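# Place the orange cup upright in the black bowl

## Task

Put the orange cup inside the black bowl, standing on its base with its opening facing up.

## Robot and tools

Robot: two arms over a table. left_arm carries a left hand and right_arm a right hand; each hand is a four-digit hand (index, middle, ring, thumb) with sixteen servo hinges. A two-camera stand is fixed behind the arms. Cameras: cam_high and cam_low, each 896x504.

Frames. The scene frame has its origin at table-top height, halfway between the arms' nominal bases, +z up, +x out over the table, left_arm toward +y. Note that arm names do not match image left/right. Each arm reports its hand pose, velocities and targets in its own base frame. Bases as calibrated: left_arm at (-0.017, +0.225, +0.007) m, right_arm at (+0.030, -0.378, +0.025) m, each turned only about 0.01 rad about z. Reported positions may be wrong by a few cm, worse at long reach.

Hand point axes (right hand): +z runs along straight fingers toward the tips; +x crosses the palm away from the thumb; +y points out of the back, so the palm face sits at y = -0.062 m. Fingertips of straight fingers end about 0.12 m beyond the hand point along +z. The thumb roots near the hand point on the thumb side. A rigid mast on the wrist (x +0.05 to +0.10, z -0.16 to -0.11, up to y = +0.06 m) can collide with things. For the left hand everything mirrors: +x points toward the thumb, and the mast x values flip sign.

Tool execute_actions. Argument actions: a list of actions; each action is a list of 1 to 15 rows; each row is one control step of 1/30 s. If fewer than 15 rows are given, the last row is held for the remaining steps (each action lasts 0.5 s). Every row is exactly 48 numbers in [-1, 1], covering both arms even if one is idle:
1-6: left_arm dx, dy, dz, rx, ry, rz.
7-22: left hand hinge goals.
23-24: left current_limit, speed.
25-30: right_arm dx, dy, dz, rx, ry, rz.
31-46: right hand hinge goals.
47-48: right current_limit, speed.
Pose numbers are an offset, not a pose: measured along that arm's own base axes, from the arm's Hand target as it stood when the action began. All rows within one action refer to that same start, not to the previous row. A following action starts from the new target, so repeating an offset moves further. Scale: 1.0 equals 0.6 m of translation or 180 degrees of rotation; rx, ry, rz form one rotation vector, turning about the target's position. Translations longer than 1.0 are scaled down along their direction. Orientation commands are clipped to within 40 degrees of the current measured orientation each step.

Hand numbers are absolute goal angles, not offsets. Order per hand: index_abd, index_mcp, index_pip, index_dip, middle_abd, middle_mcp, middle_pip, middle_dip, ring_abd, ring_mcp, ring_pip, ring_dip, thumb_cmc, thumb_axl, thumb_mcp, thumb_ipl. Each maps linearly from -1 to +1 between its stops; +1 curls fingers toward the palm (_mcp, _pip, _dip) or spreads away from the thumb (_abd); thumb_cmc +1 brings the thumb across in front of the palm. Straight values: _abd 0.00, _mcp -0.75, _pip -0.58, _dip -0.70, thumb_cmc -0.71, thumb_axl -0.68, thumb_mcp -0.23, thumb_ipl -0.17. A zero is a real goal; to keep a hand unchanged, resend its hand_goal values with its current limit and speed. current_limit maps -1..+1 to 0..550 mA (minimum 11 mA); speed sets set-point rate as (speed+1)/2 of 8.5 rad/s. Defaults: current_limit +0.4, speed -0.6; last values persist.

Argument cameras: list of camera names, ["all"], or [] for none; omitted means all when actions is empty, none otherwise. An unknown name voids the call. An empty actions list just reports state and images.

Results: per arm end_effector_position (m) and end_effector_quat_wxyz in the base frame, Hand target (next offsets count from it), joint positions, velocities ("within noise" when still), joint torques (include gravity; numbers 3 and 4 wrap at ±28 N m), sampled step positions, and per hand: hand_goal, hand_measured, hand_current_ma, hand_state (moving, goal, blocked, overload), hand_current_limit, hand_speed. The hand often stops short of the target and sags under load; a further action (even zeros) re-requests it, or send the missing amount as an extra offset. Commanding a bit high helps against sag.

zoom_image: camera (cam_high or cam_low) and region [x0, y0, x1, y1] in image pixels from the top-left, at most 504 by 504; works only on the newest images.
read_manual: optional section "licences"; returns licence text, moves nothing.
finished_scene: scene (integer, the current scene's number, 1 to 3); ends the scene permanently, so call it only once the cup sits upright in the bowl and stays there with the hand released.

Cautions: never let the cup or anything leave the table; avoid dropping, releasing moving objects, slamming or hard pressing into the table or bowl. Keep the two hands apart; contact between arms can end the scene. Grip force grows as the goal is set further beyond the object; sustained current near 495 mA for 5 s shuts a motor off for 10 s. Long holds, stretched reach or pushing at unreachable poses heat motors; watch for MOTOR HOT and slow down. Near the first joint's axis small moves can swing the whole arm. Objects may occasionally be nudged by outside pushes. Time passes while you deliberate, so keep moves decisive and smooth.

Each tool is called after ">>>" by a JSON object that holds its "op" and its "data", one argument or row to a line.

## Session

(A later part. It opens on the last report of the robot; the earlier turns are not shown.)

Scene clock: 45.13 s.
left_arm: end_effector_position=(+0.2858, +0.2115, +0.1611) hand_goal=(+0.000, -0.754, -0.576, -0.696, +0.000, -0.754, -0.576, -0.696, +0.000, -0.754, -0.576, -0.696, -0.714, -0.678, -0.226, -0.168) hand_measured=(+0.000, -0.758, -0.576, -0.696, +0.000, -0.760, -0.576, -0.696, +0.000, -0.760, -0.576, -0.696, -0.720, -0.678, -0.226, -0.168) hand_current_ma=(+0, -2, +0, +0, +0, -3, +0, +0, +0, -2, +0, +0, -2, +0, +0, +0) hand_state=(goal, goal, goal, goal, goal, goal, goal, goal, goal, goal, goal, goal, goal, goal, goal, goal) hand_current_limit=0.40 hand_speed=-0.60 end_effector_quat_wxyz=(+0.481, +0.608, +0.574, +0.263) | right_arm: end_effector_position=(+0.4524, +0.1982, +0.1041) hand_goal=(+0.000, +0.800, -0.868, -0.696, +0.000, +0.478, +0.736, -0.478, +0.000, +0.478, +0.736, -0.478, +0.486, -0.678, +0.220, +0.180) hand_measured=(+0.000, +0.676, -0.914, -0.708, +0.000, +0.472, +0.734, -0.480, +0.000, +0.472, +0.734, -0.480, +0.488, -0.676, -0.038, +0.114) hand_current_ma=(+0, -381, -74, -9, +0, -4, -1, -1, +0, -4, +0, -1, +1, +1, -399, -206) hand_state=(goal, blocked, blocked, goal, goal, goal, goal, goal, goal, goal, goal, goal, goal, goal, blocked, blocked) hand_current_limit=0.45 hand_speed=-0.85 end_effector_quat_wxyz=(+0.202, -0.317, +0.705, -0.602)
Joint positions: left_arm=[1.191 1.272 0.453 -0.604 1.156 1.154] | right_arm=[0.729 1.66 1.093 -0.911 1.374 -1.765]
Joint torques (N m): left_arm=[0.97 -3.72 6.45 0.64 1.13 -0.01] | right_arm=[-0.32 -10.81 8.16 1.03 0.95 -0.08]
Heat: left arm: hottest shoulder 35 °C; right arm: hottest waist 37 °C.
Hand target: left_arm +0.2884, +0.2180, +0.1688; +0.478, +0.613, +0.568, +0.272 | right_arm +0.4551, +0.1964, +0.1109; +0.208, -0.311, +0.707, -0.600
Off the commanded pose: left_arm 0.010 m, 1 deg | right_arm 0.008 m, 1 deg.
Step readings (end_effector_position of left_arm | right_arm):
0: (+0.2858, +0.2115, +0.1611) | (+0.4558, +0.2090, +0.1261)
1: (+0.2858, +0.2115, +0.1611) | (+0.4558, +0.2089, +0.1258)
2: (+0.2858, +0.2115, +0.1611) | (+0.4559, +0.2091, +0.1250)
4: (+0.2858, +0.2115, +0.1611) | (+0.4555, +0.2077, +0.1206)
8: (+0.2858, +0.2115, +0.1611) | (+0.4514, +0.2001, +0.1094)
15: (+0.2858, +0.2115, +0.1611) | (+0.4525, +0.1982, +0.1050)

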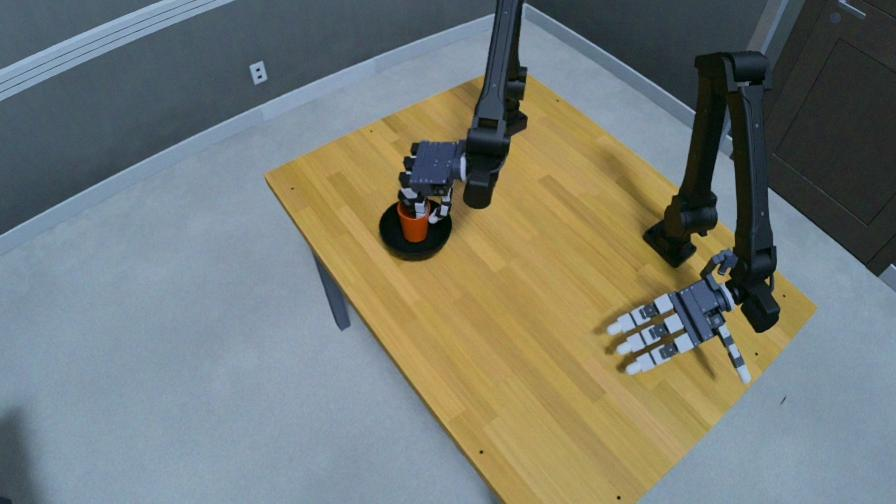

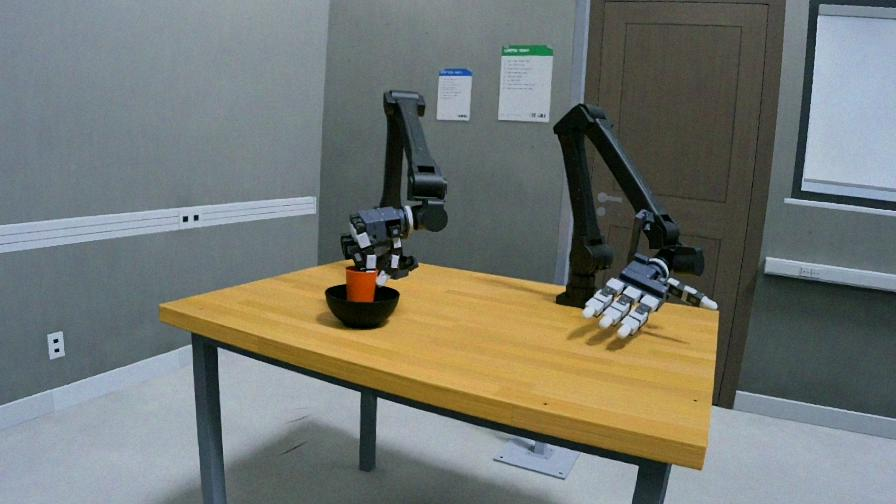

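>>> {"op": "execute_actions", "data": {
  "actions": [
    [[0,0,0,0,0,0,0,-0.754,-0.576,-0.696,0,-0.754,-0.576,-0.696,0,-0.754,-0.576,-0.696,-0.714,-0.678,-0.226,-0.168,0.4,-0.6,-0.003,0.003,-0.02,0,0,0,0,0.8,-0.8686,-0.696,0,0.479,0.737,-0.478,0,0.479,0.737,-0.478,0.486,-0.678,0.22,0.18,0.45,-0.85]]
  ],
  "cameras": ["all"]
}}

>>> {"op": "zoom_image", "data": {
  "camera": "cam_low",
  "region": [315, 200, 435, 340]
}}

>>> {"op": "zoom_image", "data": {
  "camera": "cam_high",
  "region": [370, 145, 470, 265]
}}

Scene clock: 46.13 s.
left_arm: end_effector_position=(+0.2858, +0.2115, +0.1611) hand_goal=(+0.000, -0.754, -0.576, -0.696, +0.000, -0.754, -0.576, -0.696, +0.000, -0.754, -0.576, -0.696, -0.714, -0.678, -0.226, -0.168) hand_measured=(+0.000, -0.758, -0.576, -0.696, +0.000, -0.760, -0.576, -0.696, +0.000, -0.760, -0.576, -0.696, -0.720, -0.678, -0.226, -0.168) hand_current_ma=(+0, -2, +0, +0, +0, -3, +0, +0, +0, -2, +0, +0, -2, +0, +0, +0) hand_state=(goal, goal, goal, goal, goal, goal, goal, goal, goal, goal, goal, goal, goal, goal, goal, goal) hand_current_limit=0.40 hand_speed=-0.60 end_effector_quat_wxyz=(+0.481, +0.608, +0.574, +0.263) | right_arm: end_effector_position=(+0.4509, +0.1968, +0.1004) hand_goal=(+0.000, +0.800, -0.868, -0.696, +0.000, +0.478, +0.736, -0.478, +0.000, +0.478, +0.736, -0.478, +0.486, -0.678, +0.220, +0.180) hand_measured=(+0.000, +0.676, -0.914, -0.708, +0.000, +0.472, +0.734, -0.480, +0.000, +0.472, +0.734, -0.480, +0.488, -0.676, -0.038, +0.114) hand_current_ma=(+0, -381, -74, -9, +0, -4, -1, -1, +0, -4, +0, -1, +1, +1, -399, -206) hand_state=(goal, blocked, blocked, goal, goal, goal, goal, goal, goal, goal, goal, goal, goal, goal, blocked, blocked) hand_current_limit=0.45 hand_speed=-0.85 end_effector_quat_wxyz=(+0.203, -0.317, +0.705, -0.601)
Joint positions: left_arm=[1.191 1.272 0.453 -0.604 1.156 1.154] | right_arm=[0.729 1.66 1.082 -0.898 1.374 -1.765]
Joint torques (N m): left_arm=[0.79 -3.72 6.48 0.65 1.13 -0.01] | right_arm=[0.21 -9.52 8.12 0.92 0.95 0.09]
Heat: left arm: hottest shoulder 35 °C; right arm: hottest waist 37 °C.
Hand target: left_arm +0.2884, +0.2180, +0.1688; +0.478, +0.613, +0.568, +0.272 | right_arm +0.4534, +0.1983, +0.0990; +0.208, -0.311, +0.707, -0.600
Off the commanded pose: left_arm 0.010 m, 1 deg | right_arm 0.003 m, 1 deg.
Step readings (end_effector_position of left_arm | right_arm):
0: (+0.2858, +0.2115, +0.1611) | (+0.4524, +0.1982, +0.1040)
1: (+0.2858, +0.2115, +0.1611) | (+0.4524, +0.1982, +0.1040)
2: (+0.2858, +0.2115, +0.1611) | (+0.4524, +0.1982, +0.1039)
4: (+0.2858, +0.2115, +0.1611) | (+0.4523, +0.1981, +0.1032)
8: (+0.2858, +0.2115, +0.1611) | (+0.4507, +0.1967, +0.1008)
15: (+0.2858, +0.2115, +0.1611) | (+0.4508, +0.1967, +0.1004)

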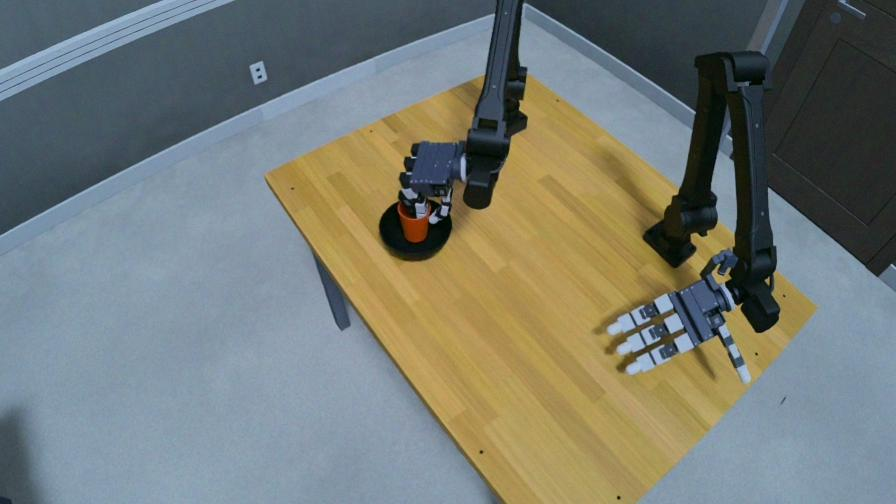

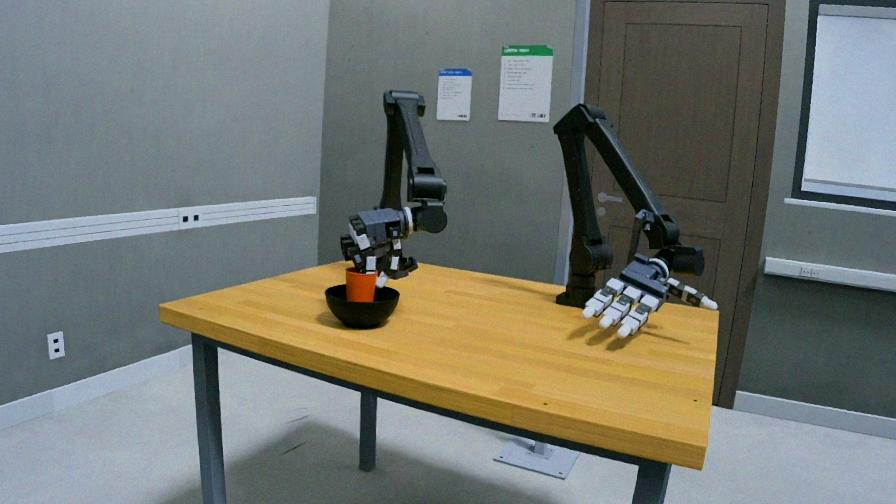

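Scaled by 3.600 from the camera's 896x504 image, which has a finer 1280x720 frame.

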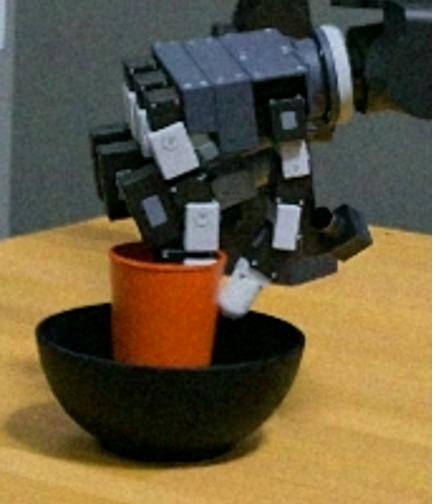

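Scaled by 4.200 from the camera's 896x504 image, which has a finer 1280x720 frame.

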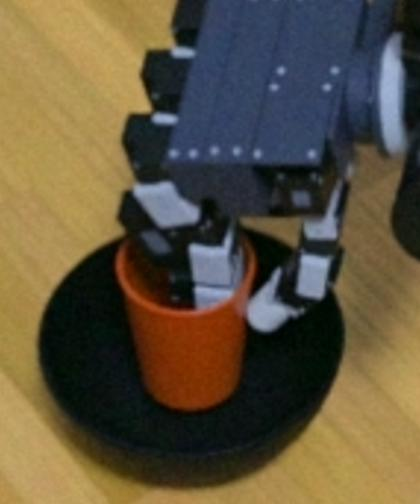

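>>> {"op": "execute_actions", "data": {
  "actions": [
    [[0,0,0,0,0,0,0,-0.754,-0.576,-0.696,0,-0.754,-0.576,-0.696,0,-0.754,-0.576,-0.696,-0.714,-0.678,-0.226,-0.168,0.4,-0.6,0,0,-0.0133,0,0,0,0,0.8,-0.8686,-0.696,0,0.479,0.737,-0.478,0,0.479,0.737,-0.478,0.486,-0.678,0.22,0.18,0.45,-0.85]]
  ],
  "cameras": ["all"]
}}

>>> {"op": "zoom_image", "data": {
  "camera": "cam_low",
  "region": [315, 200, 435, 340]
}}

>>> {"op": "zoom_image", "data": {
  "camera": "cam_high",
  "region": [370, 145, 470, 265]
}}

Scene clock: 47.40 s.
left_arm: end_effector_position=(+0.2858, +0.2115, +0.1611) hand_goal=(+0.000, -0.754, -0.576, -0.696, +0.000, -0.754, -0.576, -0.696, +0.000, -0.754, -0.576, -0.696, -0.714, -0.678, -0.226, -0.168) hand_measured=(+0.000, -0.758, -0.576, -0.696, +0.000, -0.760, -0.576, -0.696, +0.000, -0.760, -0.576, -0.696, -0.720, -0.678, -0.226, -0.168) hand_current_ma=(+0, -2, +0, +0, +0, -3, +0, +0, +0, -2, +0, +0, -2, +0, +0, +0) hand_state=(goal, goal, goal, goal, goal, goal, goal, goal, goal, goal, goal, goal, goal, goal, goal, goal) hand_current_limit=0.40 hand_speed=-0.60 end_effector_quat_wxyz=(+0.481, +0.608, +0.574, +0.263) | right_arm: end_effector_position=(+0.4508, +0.1967, +0.0922) hand_goal=(+0.000, +0.800, -0.868, -0.696, +0.000, +0.478, +0.736, -0.478, +0.000, +0.478, +0.736, -0.478, +0.486, -0.678, +0.220, +0.180) hand_measured=(+0.000, +0.676, -0.914, -0.708, +0.000, +0.472, +0.734, -0.480, +0.000, +0.472, +0.734, -0.480, +0.488, -0.676, -0.038, +0.114) hand_current_ma=(+0, -381, -74, -9, +0, -4, -1, -1, +0, -4, +0, -1, +1, +1, -399, -206) hand_state=(goal, blocked, blocked, goal, goal, goal, goal, goal, goal, goal, goal, goal, goal, goal, blocked, blocked) hand_current_limit=0.45 hand_speed=-0.85 end_effector_quat_wxyz=(+0.203, -0.317, +0.705, -0.601)
Joint positions: left_arm=[1.191 1.272 0.453 -0.604 1.156 1.154] | right_arm=[0.729 1.672 1.072 -0.877 1.374 -1.764]
Joint torques (N m): left_arm=[0.91 -3.6 6.46 0.62 1.13 -0.01] | right_arm=[0.21 -9.47 8.05 1.03 0.95 0.08]
Heat: left arm: hottest shoulder 35 °C; right arm: hottest waist 37 °C.
Hand target: left_arm +0.2884, +0.2180, +0.1688; +0.478, +0.613, +0.568, +0.272 | right_arm +0.4534, +0.1983, +0.0911; +0.208, -0.311, +0.707, -0.600
Off the commanded pose: left_arm 0.010 m, 1 deg | right_arm 0.003 m, 1 deg.
Step readings (end_effector_position of left_arm | right_arm):
0: (+0.2858, +0.2115, +0.1611) | (+0.4509, +0.1968, +0.1004)
1: (+0.2858, +0.2115, +0.1611) | (+0.4509, +0.1968, +0.1004)
2: (+0.2858, +0.2115, +0.1611) | (+0.4510, +0.1969, +0.1003)
4: (+0.2858, +0.2115, +0.1611) | (+0.4514, +0.1973, +0.0996)
8: (+0.2858, +0.2115, +0.1611) | (+0.4510, +0.1969, +0.0955)
15: (+0.2858, +0.2115, +0.1611) | (+0.4506, +0.1966, +0.0922)

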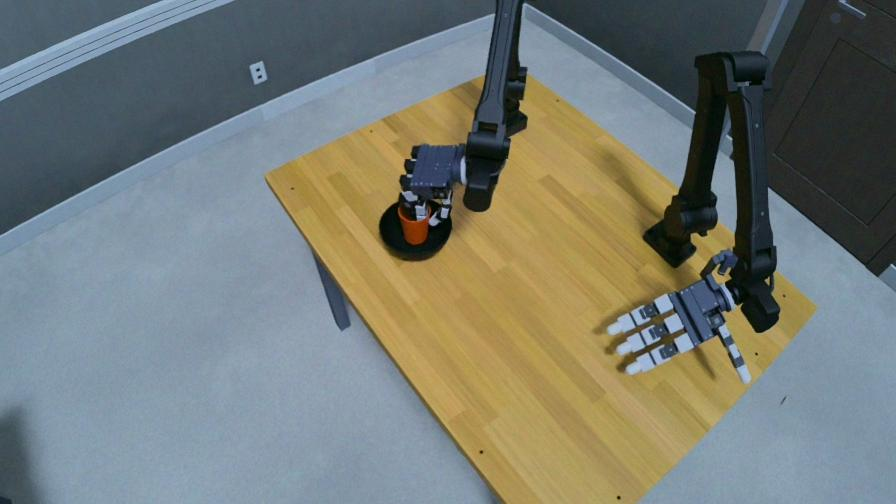

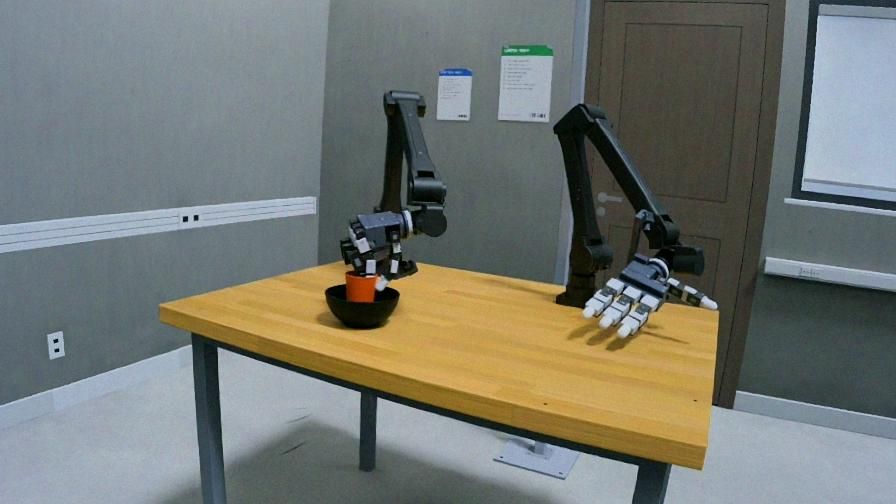

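Scaled by 3.600 from the camera's 896x504 image, which has a finer 1280x720 frame.

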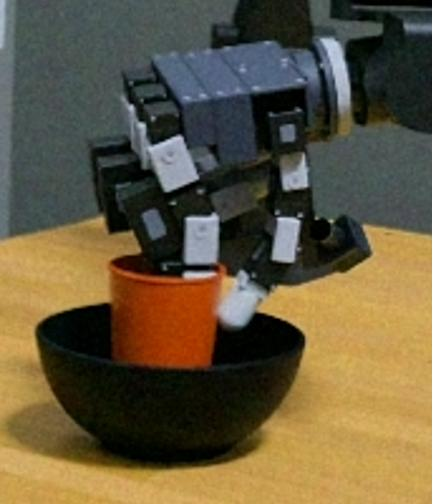

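Scaled by 4.200 from the camera's 896x504 image, which has a finer 1280x720 frame.

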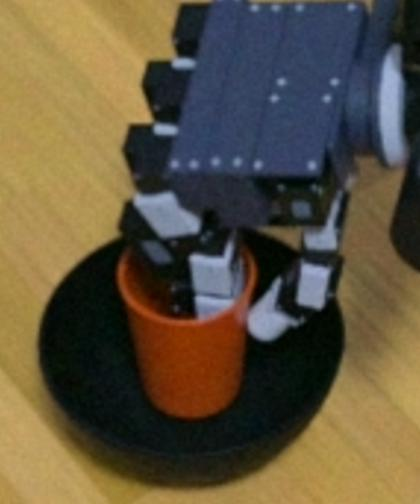

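>>> {"op": "execute_actions", "data": {
  "actions": [
    [[0,0,0,0,0,0,0,-0.754,-0.576,-0.696,0,-0.754,-0.576,-0.696,0,-0.754,-0.576,-0.696,-0.714,-0.678,-0.226,-0.168,0.4,-0.6,0,0.008,-0.0133,0,0,0,0,0.8,-0.8686,-0.696,0,0.479,0.737,-0.478,0,0.479,0.737,-0.478,0.486,-0.678,0.22,0.18,0.45,-0.85]]
  ],
  "cameras": ["all"]
}}

>>> {"op": "zoom_image", "data": {
  "camera": "cam_low",
  "region": [315, 200, 435, 340]
}}

>>> {"op": "zoom_image", "data": {
  "camera": "cam_high",
  "region": [370, 145, 470, 265]
}}

Scene clock: 48.47 s.
left_arm: end_effector_position=(+0.2858, +0.2115, +0.1611) hand_goal=(+0.000, -0.754, -0.576, -0.696, +0.000, -0.754, -0.576, -0.696, +0.000, -0.754, -0.576, -0.696, -0.714, -0.678, -0.226, -0.168) hand_measured=(+0.000, -0.758, -0.576, -0.696, +0.000, -0.760, -0.576, -0.696, +0.000, -0.760, -0.576, -0.696, -0.720, -0.678, -0.226, -0.168) hand_current_ma=(+0, -2, +0, +0, +0, -3, +0, +0, +0, -2, +0, +0, -2, +0, +0, +0) hand_state=(goal, goal, goal, goal, goal, goal, goal, goal, goal, goal, goal, goal, goal, goal, goal, goal) hand_current_limit=0.40 hand_speed=-0.60 end_effector_quat_wxyz=(+0.481, +0.608, +0.574, +0.263) | right_arm: end_effector_position=(+0.4524, +0.1978, +0.0850) hand_goal=(+0.000, +0.800, -0.868, -0.696, +0.000, +0.478, +0.736, -0.478, +0.000, +0.478, +0.736, -0.478, +0.486, -0.678, +0.220, +0.180) hand_measured=(+0.002, +0.676, -0.916, -0.710, +0.000, +0.472, +0.734, -0.480, +0.000, +0.472, +0.734, -0.480, +0.490, -0.676, -0.038, +0.118) hand_current_ma=(+0, -381, -77, -11, +0, -4, -1, -1, +0, -4, +0, -1, +1, +1, -399, -187) hand_state=(goal, blocked, blocked, goal, goal, goal, goal, goal, goal, goal, goal, goal, goal, goal, blocked, blocked) hand_current_limit=0.45 hand_speed=-0.85 end_effector_quat_wxyz=(+0.206, -0.311, +0.707, -0.601)
Joint positions: left_arm=[1.191 1.272 0.453 -0.604 1.156 1.154] | right_arm=[0.729 1.69 1.072 -0.877 1.376 -1.733]
Joint torques (N m): left_arm=[0.91 -3.72 6.48 0.61 1.13 -0.01] | right_arm=[0.85 -9 8.77 0.21 0.9 0.11]
Heat: left arm: hottest shoulder 35 °C; right arm: hottest waist 37 °C.
Hand target: left_arm +0.2884, +0.2180, +0.1688; +0.478, +0.613, +0.568, +0.272 | right_arm +0.4533, +0.2031, +0.0831; +0.208, -0.311, +0.707, -0.600
Off the commanded pose: left_arm 0.010 m, 1 deg | right_arm 0.006 m, 0 deg.
Step readings (end_effector_position of left_arm | right_arm):
0: (+0.2858, +0.2115, +0.1611) | (+0.4508, +0.1967, +0.0922)
1: (+0.2858, +0.2115, +0.1611) | (+0.4508, +0.1967, +0.0922)
2: (+0.2858, +0.2115, +0.1611) | (+0.4508, +0.1968, +0.0921)
4: (+0.2858, +0.2115, +0.1611) | (+0.4511, +0.1970, +0.0908)
8: (+0.2858, +0.2115, +0.1611) | (+0.4514, +0.1972, +0.0854)
15: (+0.2858, +0.2115, +0.1611) | (+0.4522, +0.1976, +0.0851)

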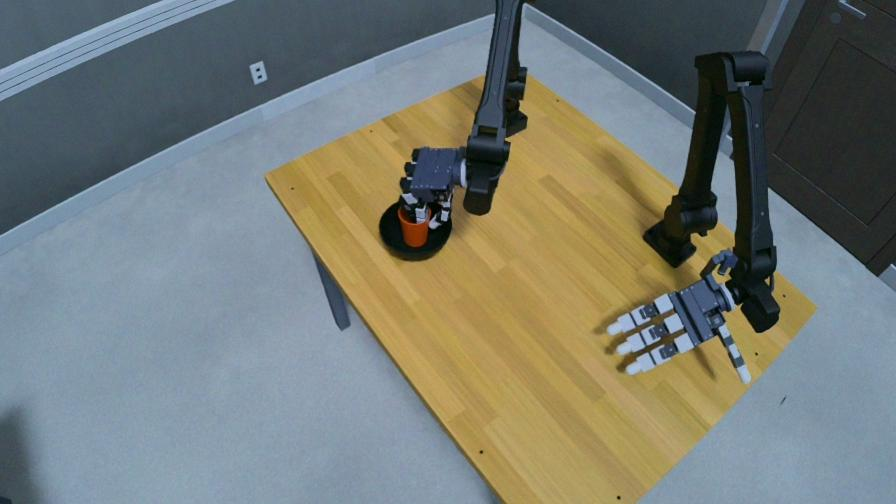

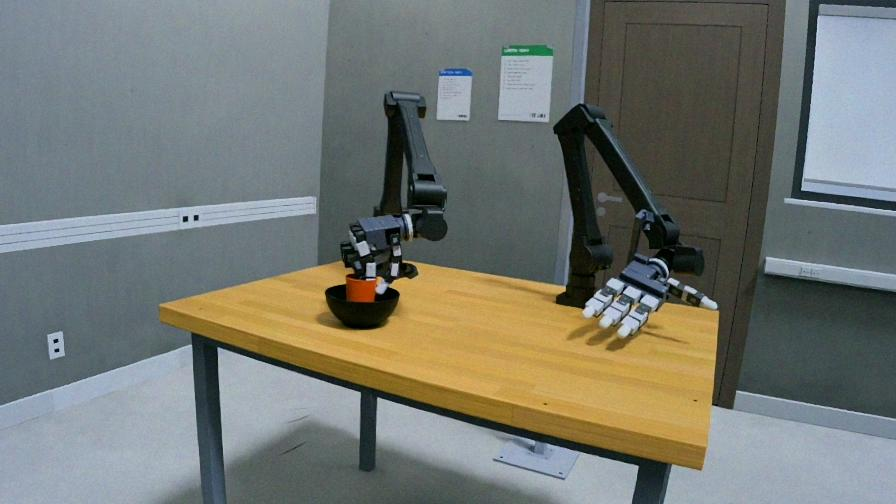

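Scaled by 3.600 from the camera's 896x504 image, which has a finer 1280x720 frame.

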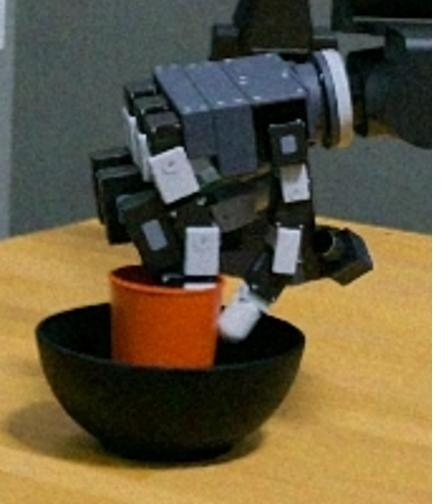

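Scaled by 4.200 from the camera's 896x504 image, which has a finer 1280x720 frame.

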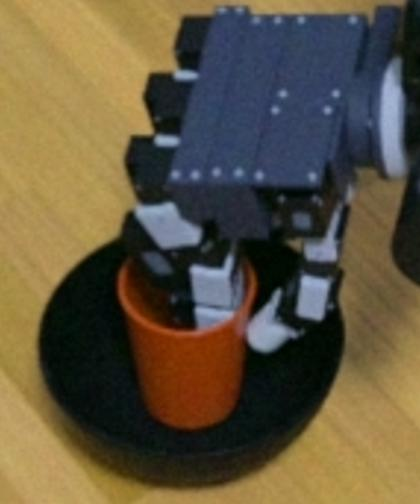

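>>> {"op": "execute_actions", "data": {
  "actions": [
    [[0,0,0,0,0,0,0,-0.754,-0.576,-0.696,0,-0.754,-0.576,-0.696,0,-0.754,-0.576,-0.696,-0.714,-0.678,-0.226,-0.168,0.4,-0.6,0,-0.004,-0.01,0,0,0,0,0.8,-0.8686,-0.696,0,0.479,0.737,-0.478,0,0.479,0.737,-0.478,0.486,-0.678,0.22,0.18,0.45,-0.85]]
  ],
  "cameras": ["all"]
}}

>>> {"op": "zoom_image", "data": {
  "camera": "cam_low",
  "region": [315, 200, 435, 340]
}}

>>> {"op": "zoom_image", "data": {
  "camera": "cam_high",
  "region": [370, 145, 470, 265]
}}

Scene clock: 49.37 s.
left_arm: end_effector_position=(+0.2858, +0.2115, +0.1611) hand_goal=(+0.000, -0.754, -0.576, -0.696, +0.000, -0.754, -0.576, -0.696, +0.000, -0.754, -0.576, -0.696, -0.714, -0.678, -0.226, -0.168) hand_measured=(+0.000, -0.758, -0.576, -0.696, +0.000, -0.760, -0.576, -0.696, +0.000, -0.760, -0.576, -0.696, -0.720, -0.678, -0.226, -0.168) hand_current_ma=(+0, -2, +0, +0, +0, -3, +0, +0, +0, -2, +0, +0, -2, +0, +0, +0) hand_state=(goal, goal, goal, goal, goal, goal, goal, goal, goal, goal, goal, goal, goal, goal, goal, goal) hand_current_limit=0.40 hand_speed=-0.60 end_effector_quat_wxyz=(+0.481, +0.608, +0.574, +0.263) | right_arm: end_effector_position=(+0.4540, +0.1992, +0.0846) hand_goal=(+0.000, +0.800, -0.868, -0.696, +0.000, +0.478, +0.736, -0.478, +0.000, +0.478, +0.736, -0.478, +0.486, -0.678, +0.220, +0.180) hand_measured=(+0.004, +0.676, -0.916, -0.710, +0.000, +0.472, +0.734, -0.480, +0.000, +0.472, +0.734, -0.480, +0.490, -0.676, -0.038, +0.118) hand_current_ma=(+1, -381, -77, -11, +0, -4, -1, -1, +0, -4, +0, -1, +2, +1, -399, -187) hand_state=(goal, blocked, blocked, goal, goal, goal, goal, goal, goal, goal, goal, goal, goal, goal, blocked, blocked) hand_current_limit=0.45 hand_speed=-0.85 end_effector_quat_wxyz=(+0.210, -0.308, +0.708, -0.600)
Joint positions: left_arm=[1.191 1.272 0.453 -0.604 1.156 1.154] | right_arm=[0.729 1.692 1.072 -0.865 1.376 -1.733]
Joint torques (N m): left_arm=[1.03 -3.72 6.48 0.65 1.14 -0.01] | right_arm=[0.5 -9.05 7.47 1.06 0.9 -0.01]
Heat: left arm: hottest shoulder 35 °C; right arm: hottest waist 37 °C.
Hand target: left_arm +0.2884, +0.2180, +0.1688; +0.478, +0.613, +0.568, +0.272 | right_arm +0.4533, +0.2007, +0.0770; +0.208, -0.311, +0.707, -0.600
Off the commanded pose: left_arm 0.010 m, 1 deg | right_arm 0.008 m, 0 deg.
Step readings (end_effector_position of left_arm | right_arm):
0: (+0.2858, +0.2115, +0.1611) | (+0.4524, +0.1978, +0.0850)
1: (+0.2858, +0.2115, +0.1611) | (+0.4524, +0.1978, +0.0850)
2: (+0.2858, +0.2115, +0.1611) | (+0.4524, +0.1978, +0.0848)
4: (+0.2858, +0.2115, +0.1611) | (+0.4525, +0.1979, +0.0848)
8: (+0.2858, +0.2115, +0.1611) | (+0.4533, +0.1986, +0.0848)
15: (+0.2858, +0.2115, +0.1611) | (+0.4539, +0.1992, +0.0847)

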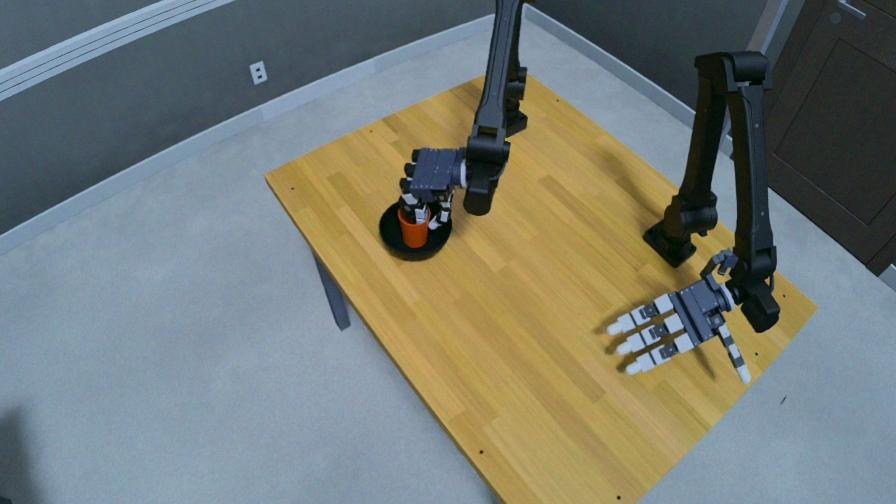

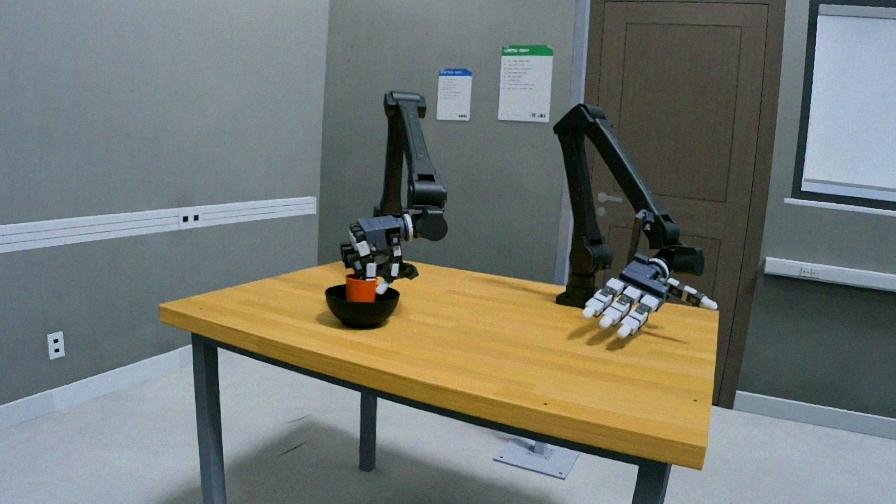

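Scaled by 3.600 from the camera's 896x504 image, which has a finer 1280x720 frame.

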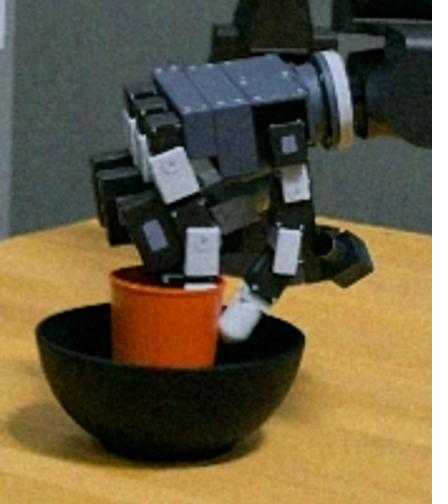

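Scaled by 4.200 from the camera's 896x504 image, which has a finer 1280x720 frame.

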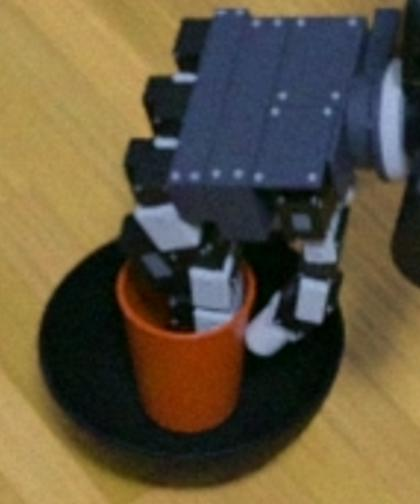

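>>> {"op": "execute_actions", "data": {
  "actions": [
    [[0,0,0,0,0,0,0,-0.754,-0.576,-0.696,0,-0.754,-0.576,-0.696,0,-0.754,-0.576,-0.696,-0.714,-0.678,-0.226,-0.168,0.4,-0.6,0,0,0.006,0,0,0,0,0.68,-0.8686,-0.696,0,0.479,0.737,-0.478,0,0.479,0.737,-0.478,0.486,-0.678,-0.03,0.115,0.45,-0.88]],
    [[0,0,0,0,0,0,0,-0.754,-0.576,-0.696,0,-0.754,-0.576,-0.696,0,-0.754,-0.576,-0.696,-0.714,-0.678,-0.226,-0.168,0.4,-0.6,0,0,0,0,0,0,0,0.64,-0.8686,-0.696,0,0.479,0.737,-0.478,0,0.479,0.737,-0.478,0.486,-0.678,-0.07,0.1,0.45,-0.9]]
  ],
  "cameras": ["all"]
}}

>>> {"op": "zoom_image", "data": {
  "camera": "cam_low",
  "region": [315, 200, 435, 340]
}}

>>> {"op": "zoom_image", "data": {
  "camera": "cam_high",
  "region": [370, 145, 470, 265]
}}

Scene clock: 50.77 s.
left_arm: end_effector_position=(+0.2858, +0.2115, +0.1611) hand_goal=(+0.000, -0.754, -0.576, -0.696, +0.000, -0.754, -0.576, -0.696, +0.000, -0.754, -0.576, -0.696, -0.714, -0.678, -0.226, -0.168) hand_measured=(+0.000, -0.758, -0.576, -0.696, +0.000, -0.760, -0.576, -0.696, +0.000, -0.760, -0.576, -0.696, -0.720, -0.678, -0.226, -0.168) hand_current_ma=(+0, -2, +0, +0, +0, -3, +0, +0, +0, -2, +0, +0, -2, +0, +0, +0) hand_state=(goal, goal, goal, goal, goal, goal, goal, goal, goal, goal, goal, goal, goal, goal, goal, goal) hand_current_limit=0.40 hand_speed=-0.60 end_effector_quat_wxyz=(+0.481, +0.608, +0.574, +0.263) | right_arm: end_effector_position=(+0.4541, +0.1993, +0.0846) hand_goal=(+0.000, +0.640, -0.868, -0.696, +0.000, +0.478, +0.736, -0.478, +0.000, +0.478, +0.736, -0.478, +0.486, -0.678, -0.070, +0.100) hand_measured=(+0.002, +0.640, -0.872, -0.698, +0.000, +0.472, +0.734, -0.480, +0.000, +0.472, +0.734, -0.480, +0.490, -0.676, -0.068, +0.102) hand_current_ma=(+1, +0, -1, -1, +0, -4, -1, -1, +0, -4, +0, -1, +2, +1, +0, +0) hand_state=(goal, goal, goal, goal, goal, goal, goal, goal, goal, goal, goal, goal, goal, goal, goal, goal) hand_current_limit=0.45 hand_speed=-0.90 end_effector_quat_wxyz=(+0.210, -0.308, +0.708, -0.600)
Joint positions: left_arm=[1.191 1.272 0.453 -0.604 1.156 1.154] | right_arm=[0.729 1.692 1.072 -0.865 1.376 -1.733]
Joint torques (N m): left_arm=[0.85 -3.72 6.45 0.61 1.13 -0.01] | right_arm=[0.5 -9.47 7.8 0.75 0.89 -0.03]
Heat: left arm: hottest shoulder 35 °C; right arm: hottest waist 37 °C.
Hand target: left_arm +0.2884, +0.2180, +0.1688; +0.478, +0.613, +0.568, +0.272 | right_arm +0.4533, +0.2007, +0.0806; +0.208, -0.311, +0.707, -0.600
Off the commanded pose: left_arm 0.010 m, 1 deg | right_arm 0.004 m, 0 deg.
Step readings (end_effector_position of left_arm | right_arm):
0: (+0.2858, +0.2115, +0.1611) | (+0.4541, +0.1993, +0.0846)
1: (+0.2858, +0.2115, +0.1611) | (+0.4541, +0.1993, +0.0846)
2: (+0.2858, +0.2115, +0.1611) | (+0.4541, +0.1993, +0.0846)
4: (+0.2858, +0.2115, +0.1611) | (+0.4541, +0.1993, +0.0846)
8: (+0.2858, +0.2115, +0.1611) | (+0.4541, +0.1993, +0.0846)
15: (+0.2858, +0.2115, +0.1611) | (+0.4541, +0.1993, +0.0846)
16: (+0.2858, +0.2115, +0.1611) | (+0.4541, +0.1993, +0.0846)
17: (+0.2858, +0.2115, +0.1611) | (+0.4541, +0.1993, +0.0846)
19: (+0.2858, +0.2115, +0.1611) | (+0.4541, +0.1993, +0.0846)
23: (+0.2858, +0.2115, +0.1611) | (+0.4541, +0.1993, +0.0846)
30: (+0.2858, +0.2115, +0.1611) | (+0.4541, +0.1993, +0.0846)

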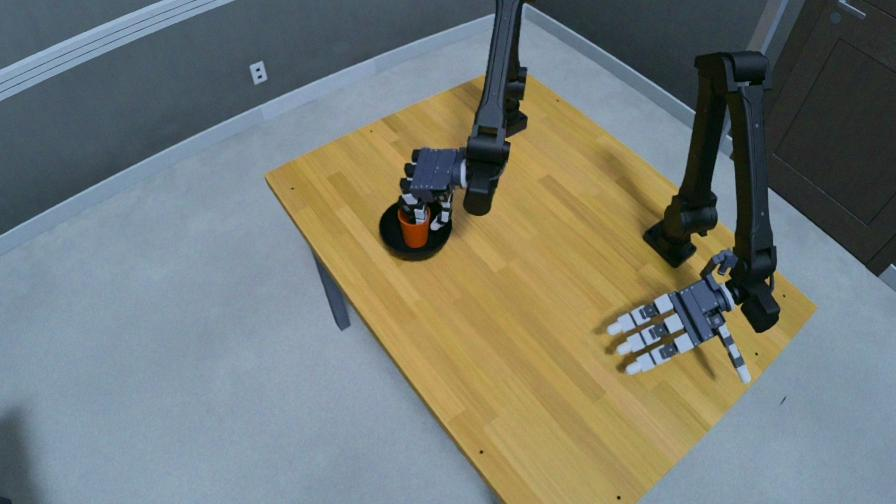

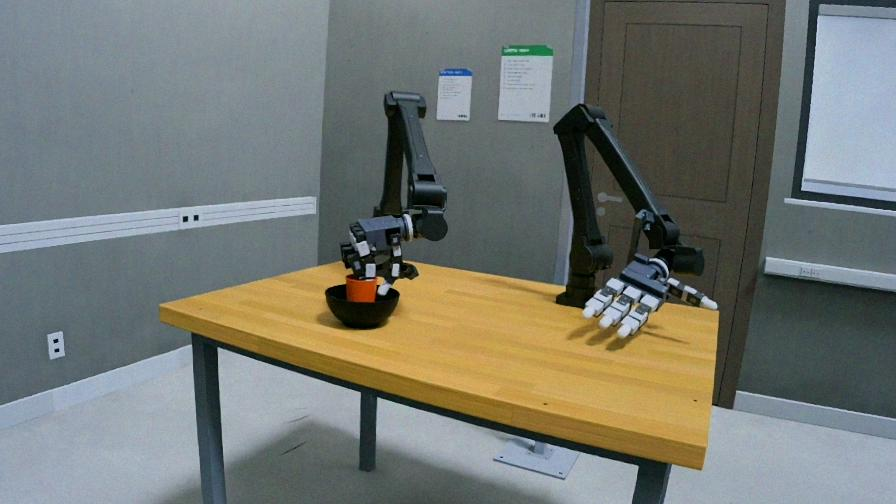

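Scaled by 3.600 from the camera's 896x504 image, which has a finer 1280x720 frame.

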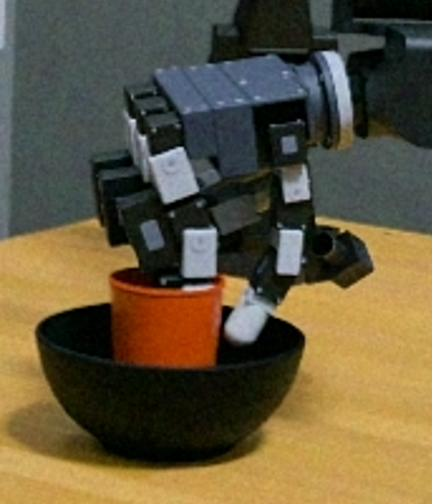

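Scaled by 4.200 from the camera's 896x504 image, which has a finer 1280x720 frame.

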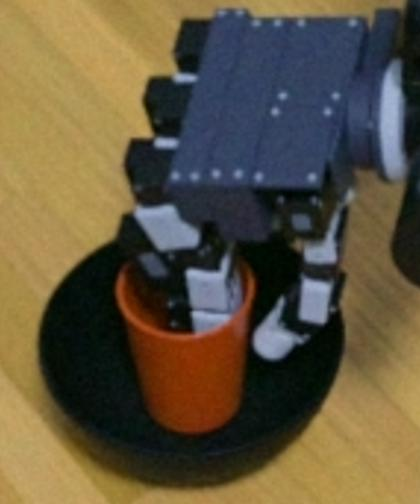

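>>> {"op": "execute_actions", "data": {
  "actions": [
    [[0,0,0,0,0,0,0,-0.754,-0.576,-0.696,0,-0.754,-0.576,-0.696,0,-0.754,-0.576,-0.696,-0.714,-0.678,-0.226,-0.168,0.4,-0.6,0,0,0,0,0,0,0,0.60,-0.8686,-0.696,0,0.479,0.737,-0.478,0,0.479,0.737,-0.478,0.486,-0.678,-0.13,0.06,0.45,-0.85]],
    [[0,0,0,0,0,0,0,-0.754,-0.576,-0.696,0,-0.754,-0.576,-0.696,0,-0.754,-0.576,-0.696,-0.714,-0.678,-0.226,-0.168,0.4,-0.6,0.002,0.0,0.035,0,0,0,0,0.60,-0.8686,-0.696,0,0.479,0.737,-0.478,0,0.479,0.737,-0.478,0.486,-0.678,-0.13,0.06,0.45,-0.85]]
  ],
  "cameras": ["all"]
}}

>>> {"op": "zoom_image", "data": {
  "camera": "cam_low",
  "region": [315, 200, 435, 340]
}}

>>> {"op": "zoom_image", "data": {
  "camera": "cam_high",
  "region": [370, 145, 470, 265]
}}

Scene clock: 52.20 s.
left_arm: end_effector_position=(+0.2858, +0.2115, +0.1611) hand_goal=(+0.000, -0.754, -0.576, -0.696, +0.000, -0.754, -0.576, -0.696, +0.000, -0.754, -0.576, -0.696, -0.714, -0.678, -0.226, -0.168) hand_measured=(+0.000, -0.758, -0.576, -0.696, +0.000, -0.760, -0.576, -0.696, +0.000, -0.760, -0.576, -0.696, -0.720, -0.678, -0.226, -0.168) hand_current_ma=(+0, -2, +0, +0, +0, -3, +0, +0, +0, -2, +0, +0, -2, +0, +0, +0) hand_state=(goal, goal, goal, goal, goal, goal, goal, goal, goal, goal, goal, goal, goal, goal, goal, goal) hand_current_limit=0.40 hand_speed=-0.60 end_effector_quat_wxyz=(+0.481, +0.608, +0.574, +0.263) | right_arm: end_effector_position=(+0.4498, +0.1955, +0.0876) hand_goal=(+0.000, +0.600, -0.868, -0.696, +0.000, +0.478, +0.736, -0.478, +0.000, +0.478, +0.736, -0.478, +0.486, -0.678, -0.130, +0.060) hand_measured=(+0.002, +0.602, -0.870, -0.698, +0.000, +0.472, +0.734, -0.480, +0.000, +0.472, +0.734, -0.480, +0.490, -0.676, -0.128, +0.062) hand_current_ma=(+1, +0, -1, -1, +0, -4, -1, -1, +0, -4, +0, -1, +1, +1, +1, +1) hand_state=(goal, goal, goal, goal, goal, goal, goal, goal, goal, goal, goal, goal, goal, goal, goal, goal) hand_current_limit=0.45 hand_speed=-0.85 end_effector_quat_wxyz=(+0.200, -0.316, +0.705, -0.603)
Joint positions: left_arm=[1.191 1.272 0.453 -0.604 1.156 1.154] | right_arm=[0.729 1.683 1.072 -0.893 1.376 -1.739]
Joint torques (N m): left_arm=[0.85 -3.66 6.46 0.64 1.13 -0.02] | right_arm=[0.32 -11.05 9.83 0.02 0.9 -0.08]
Heat: left arm: hottest shoulder 35 °C; right arm: hottest waist 37 °C.
Hand target: left_arm +0.2884, +0.2180, +0.1688; +0.478, +0.613, +0.568, +0.272 | right_arm +0.4545, +0.2007, +0.1018; +0.208, -0.311, +0.707, -0.600
Off the commanded pose: left_arm 0.010 m, 1 deg | right_arm 0.016 m, 1 deg.
Step readings (end_effector_position of left_arm | right_arm):
0: (+0.2858, +0.2115, +0.1611) | (+0.4541, +0.1993, +0.0846)
1: (+0.2858, +0.2115, +0.1611) | (+0.4541, +0.1993, +0.0846)
2: (+0.2858, +0.2115, +0.1611) | (+0.4541, +0.1993, +0.0846)
4: (+0.2858, +0.2115, +0.1611) | (+0.4541, +0.1993, +0.0846)
8: (+0.2858, +0.2115, +0.1611) | (+0.4541, +0.1993, +0.0846)
15: (+0.2858, +0.2115, +0.1611) | (+0.4541, +0.1993, +0.0846)
16: (+0.2858, +0.2115, +0.1611) | (+0.4541, +0.1993, +0.0846)
17: (+0.2858, +0.2115, +0.1611) | (+0.4540, +0.1992, +0.0846)
19: (+0.2858, +0.2115, +0.1611) | (+0.4532, +0.1985, +0.0844)
23: (+0.2858, +0.2115, +0.1611) | (+0.4511, +0.1967, +0.0848)
30: (+0.2858, +0.2115, +0.1611) | (+0.4500, +0.1957, +0.0874)

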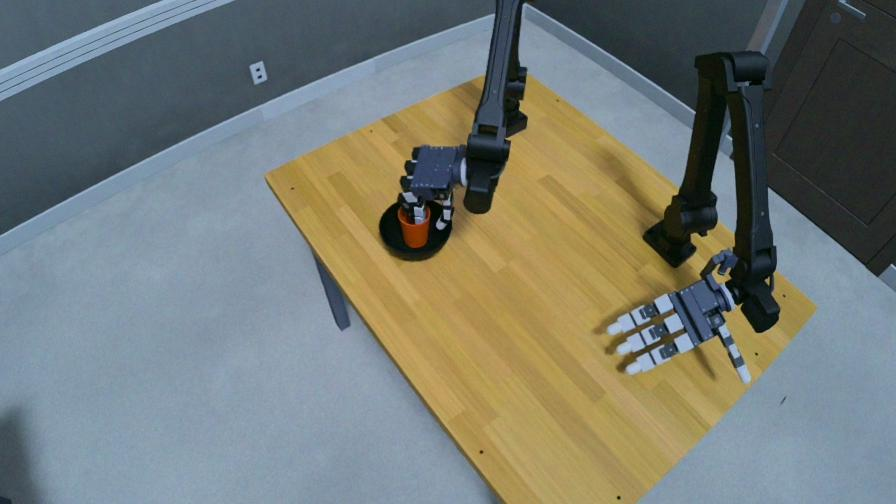

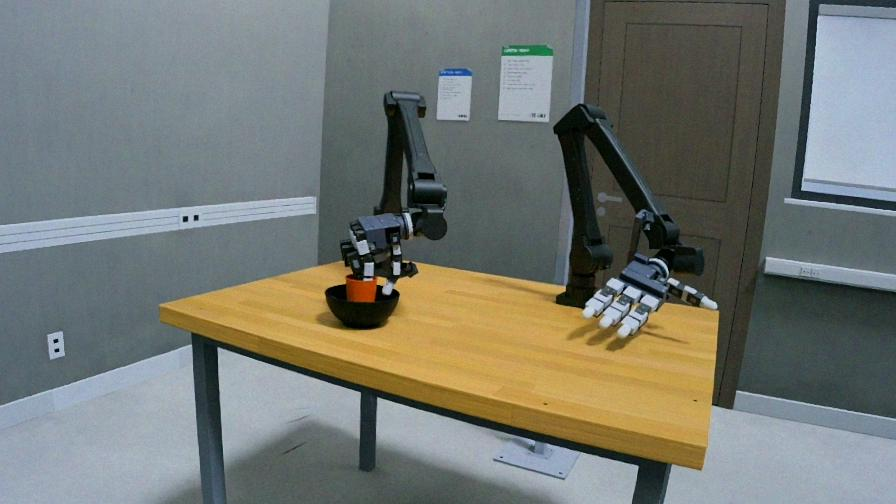

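Scaled by 3.600 from the camera's 896x504 image, which has a finer 1280x720 frame.

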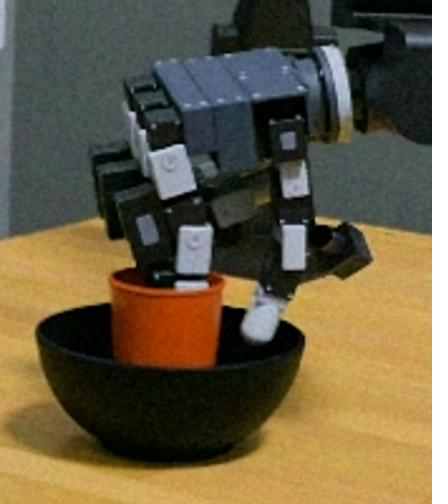

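Scaled by 4.200 from the camera's 896x504 image, which has a finer 1280x720 frame.

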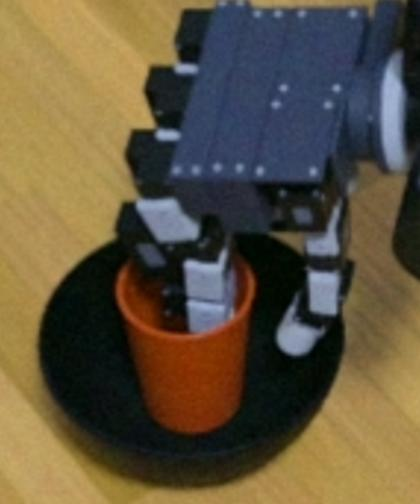

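>>> {"op": "execute_actions", "data": {
  "actions": [
    [[0,0,0,0,0,0,0,-0.754,-0.576,-0.696,0,-0.754,-0.576,-0.696,0,-0.754,-0.576,-0.696,-0.714,-0.678,-0.226,-0.168,0.4,-0.6,0.008,0.006,0.045,0,0,0,0,0.60,-0.8686,-0.696,0,0.479,0.737,-0.478,0,0.479,0.737,-0.478,0.486,-0.678,-0.13,0.06,0.45,-0.85]]
  ],
  "cameras": ["all"]
}}

>>> {"op": "zoom_image", "data": {
  "camera": "cam_low",
  "region": [315, 200, 435, 340]
}}

>>> {"op": "zoom_image", "data": {
  "camera": "cam_high",
  "region": [370, 145, 470, 265]
}}

Scene clock: 53.27 s.
left_arm: end_effector_position=(+0.2858, +0.2115, +0.1611) hand_goal=(+0.000, -0.754, -0.576, -0.696, +0.000, -0.754, -0.576, -0.696, +0.000, -0.754, -0.576, -0.696, -0.714, -0.678, -0.226, -0.168) hand_measured=(+0.000, -0.758, -0.576, -0.696, +0.000, -0.760, -0.576, -0.696, +0.000, -0.760, -0.576, -0.696, -0.720, -0.678, -0.226, -0.168) hand_current_ma=(+0, -2, +0, +0, +0, -3, +0, +0, +0, -2, +0, +0, -2, +0, +0, +0) hand_state=(goal, goal, goal, goal, goal, goal, goal, goal, goal, goal, goal, goal, goal, goal, goal, goal) hand_current_limit=0.40 hand_speed=-0.60 end_effector_quat_wxyz=(+0.481, +0.608, +0.574, +0.263) | right_arm: end_effector_position=(+0.4467, +0.1929, +0.1084) hand_goal=(+0.000, +0.600, -0.868, -0.696, +0.000, +0.478, +0.736, -0.478, +0.000, +0.478, +0.736, -0.478, +0.486, -0.678, -0.130, +0.060) hand_measured=(+0.002, +0.600, -0.870, -0.698, +0.000, +0.472, +0.734, -0.480, +0.000, +0.472, +0.734, -0.480, +0.488, -0.676, -0.128, +0.062) hand_current_ma=(+0, +0, -1, -1, +0, -4, -1, -1, +0, -4, +0, -1, +1, +1, +1, +1) hand_state=(goal, goal, goal, goal, goal, goal, goal, goal, goal, goal, goal, goal, goal, goal, goal, goal) hand_current_limit=0.45 hand_speed=-0.85 end_effector_quat_wxyz=(+0.193, -0.324, +0.702, -0.605)
Joint positions: left_arm=[1.191 1.272 0.453 -0.604 1.156 1.154] | right_arm=[0.729 1.648 1.093 -0.955 1.375 -1.756]
Joint torques (N m): left_arm=[0.97 -3.72 6.46 0.65 1.14 -0.02] | right_arm=[0.26 -10.29 12.49 0.08 0.91 -0.05]
Heat: left arm: hottest shoulder 35 °C; right arm: hottest waist 37 °C.
Hand target: left_arm +0.2884, +0.2180, +0.1688; +0.478, +0.613, +0.568, +0.272 | right_arm +0.4593, +0.2042, +0.1286; +0.208, -0.311, +0.707, -0.600
Off the commanded pose: left_arm 0.010 m, 1 deg | right_arm 0.027 m, 2 deg.
Step readings (end_effector_position of left_arm | right_arm):
0: (+0.2858, +0.2115, +0.1611) | (+0.4497, +0.1954, +0.0876)
1: (+0.2858, +0.2115, +0.1611) | (+0.4497, +0.1954, +0.0876)
2: (+0.2858, +0.2115, +0.1611) | (+0.4490, +0.1948, +0.0877)
4: (+0.2858, +0.2115, +0.1611) | (+0.4469, +0.1931, +0.0896)
8: (+0.2858, +0.2115, +0.1611) | (+0.4449, +0.1913, +0.0985)
15: (+0.2858, +0.2115, +0.1611) | (+0.4476, +0.1937, +0.1085)

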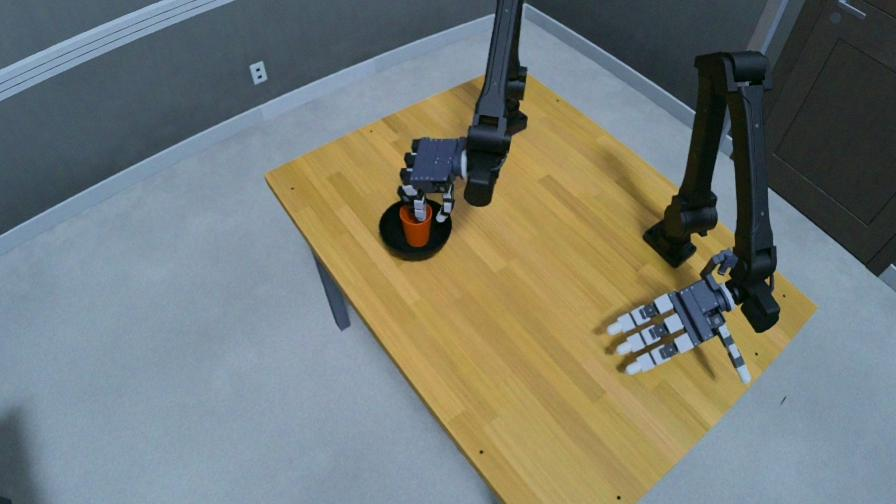

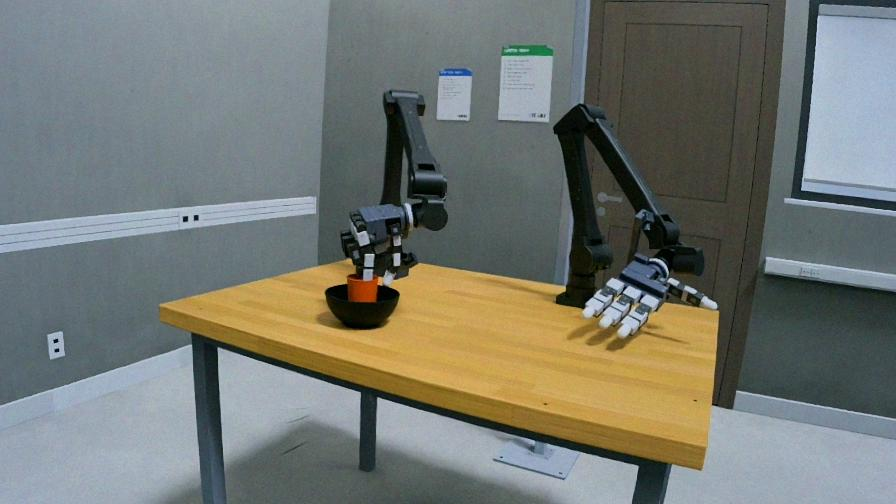

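Scaled by 3.600 from the camera's 896x504 image, which has a finer 1280x720 frame.

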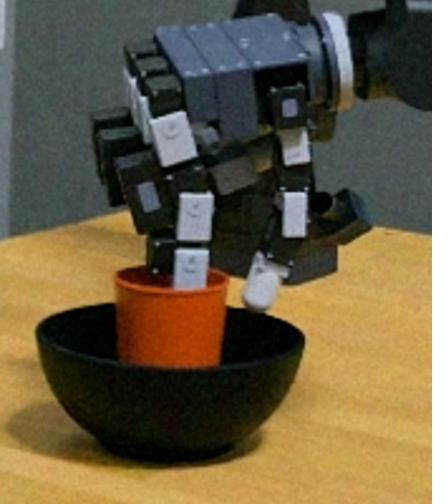

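Scaled by 4.200 from the camera's 896x504 image, which has a finer 1280x720 frame.

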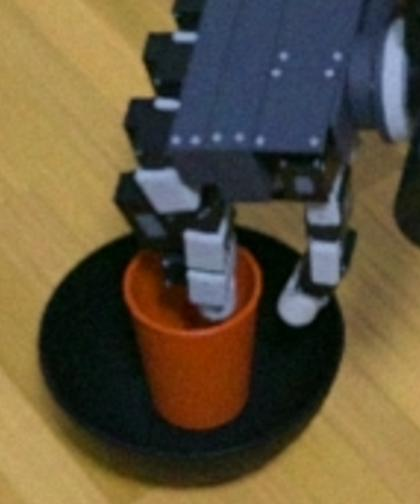

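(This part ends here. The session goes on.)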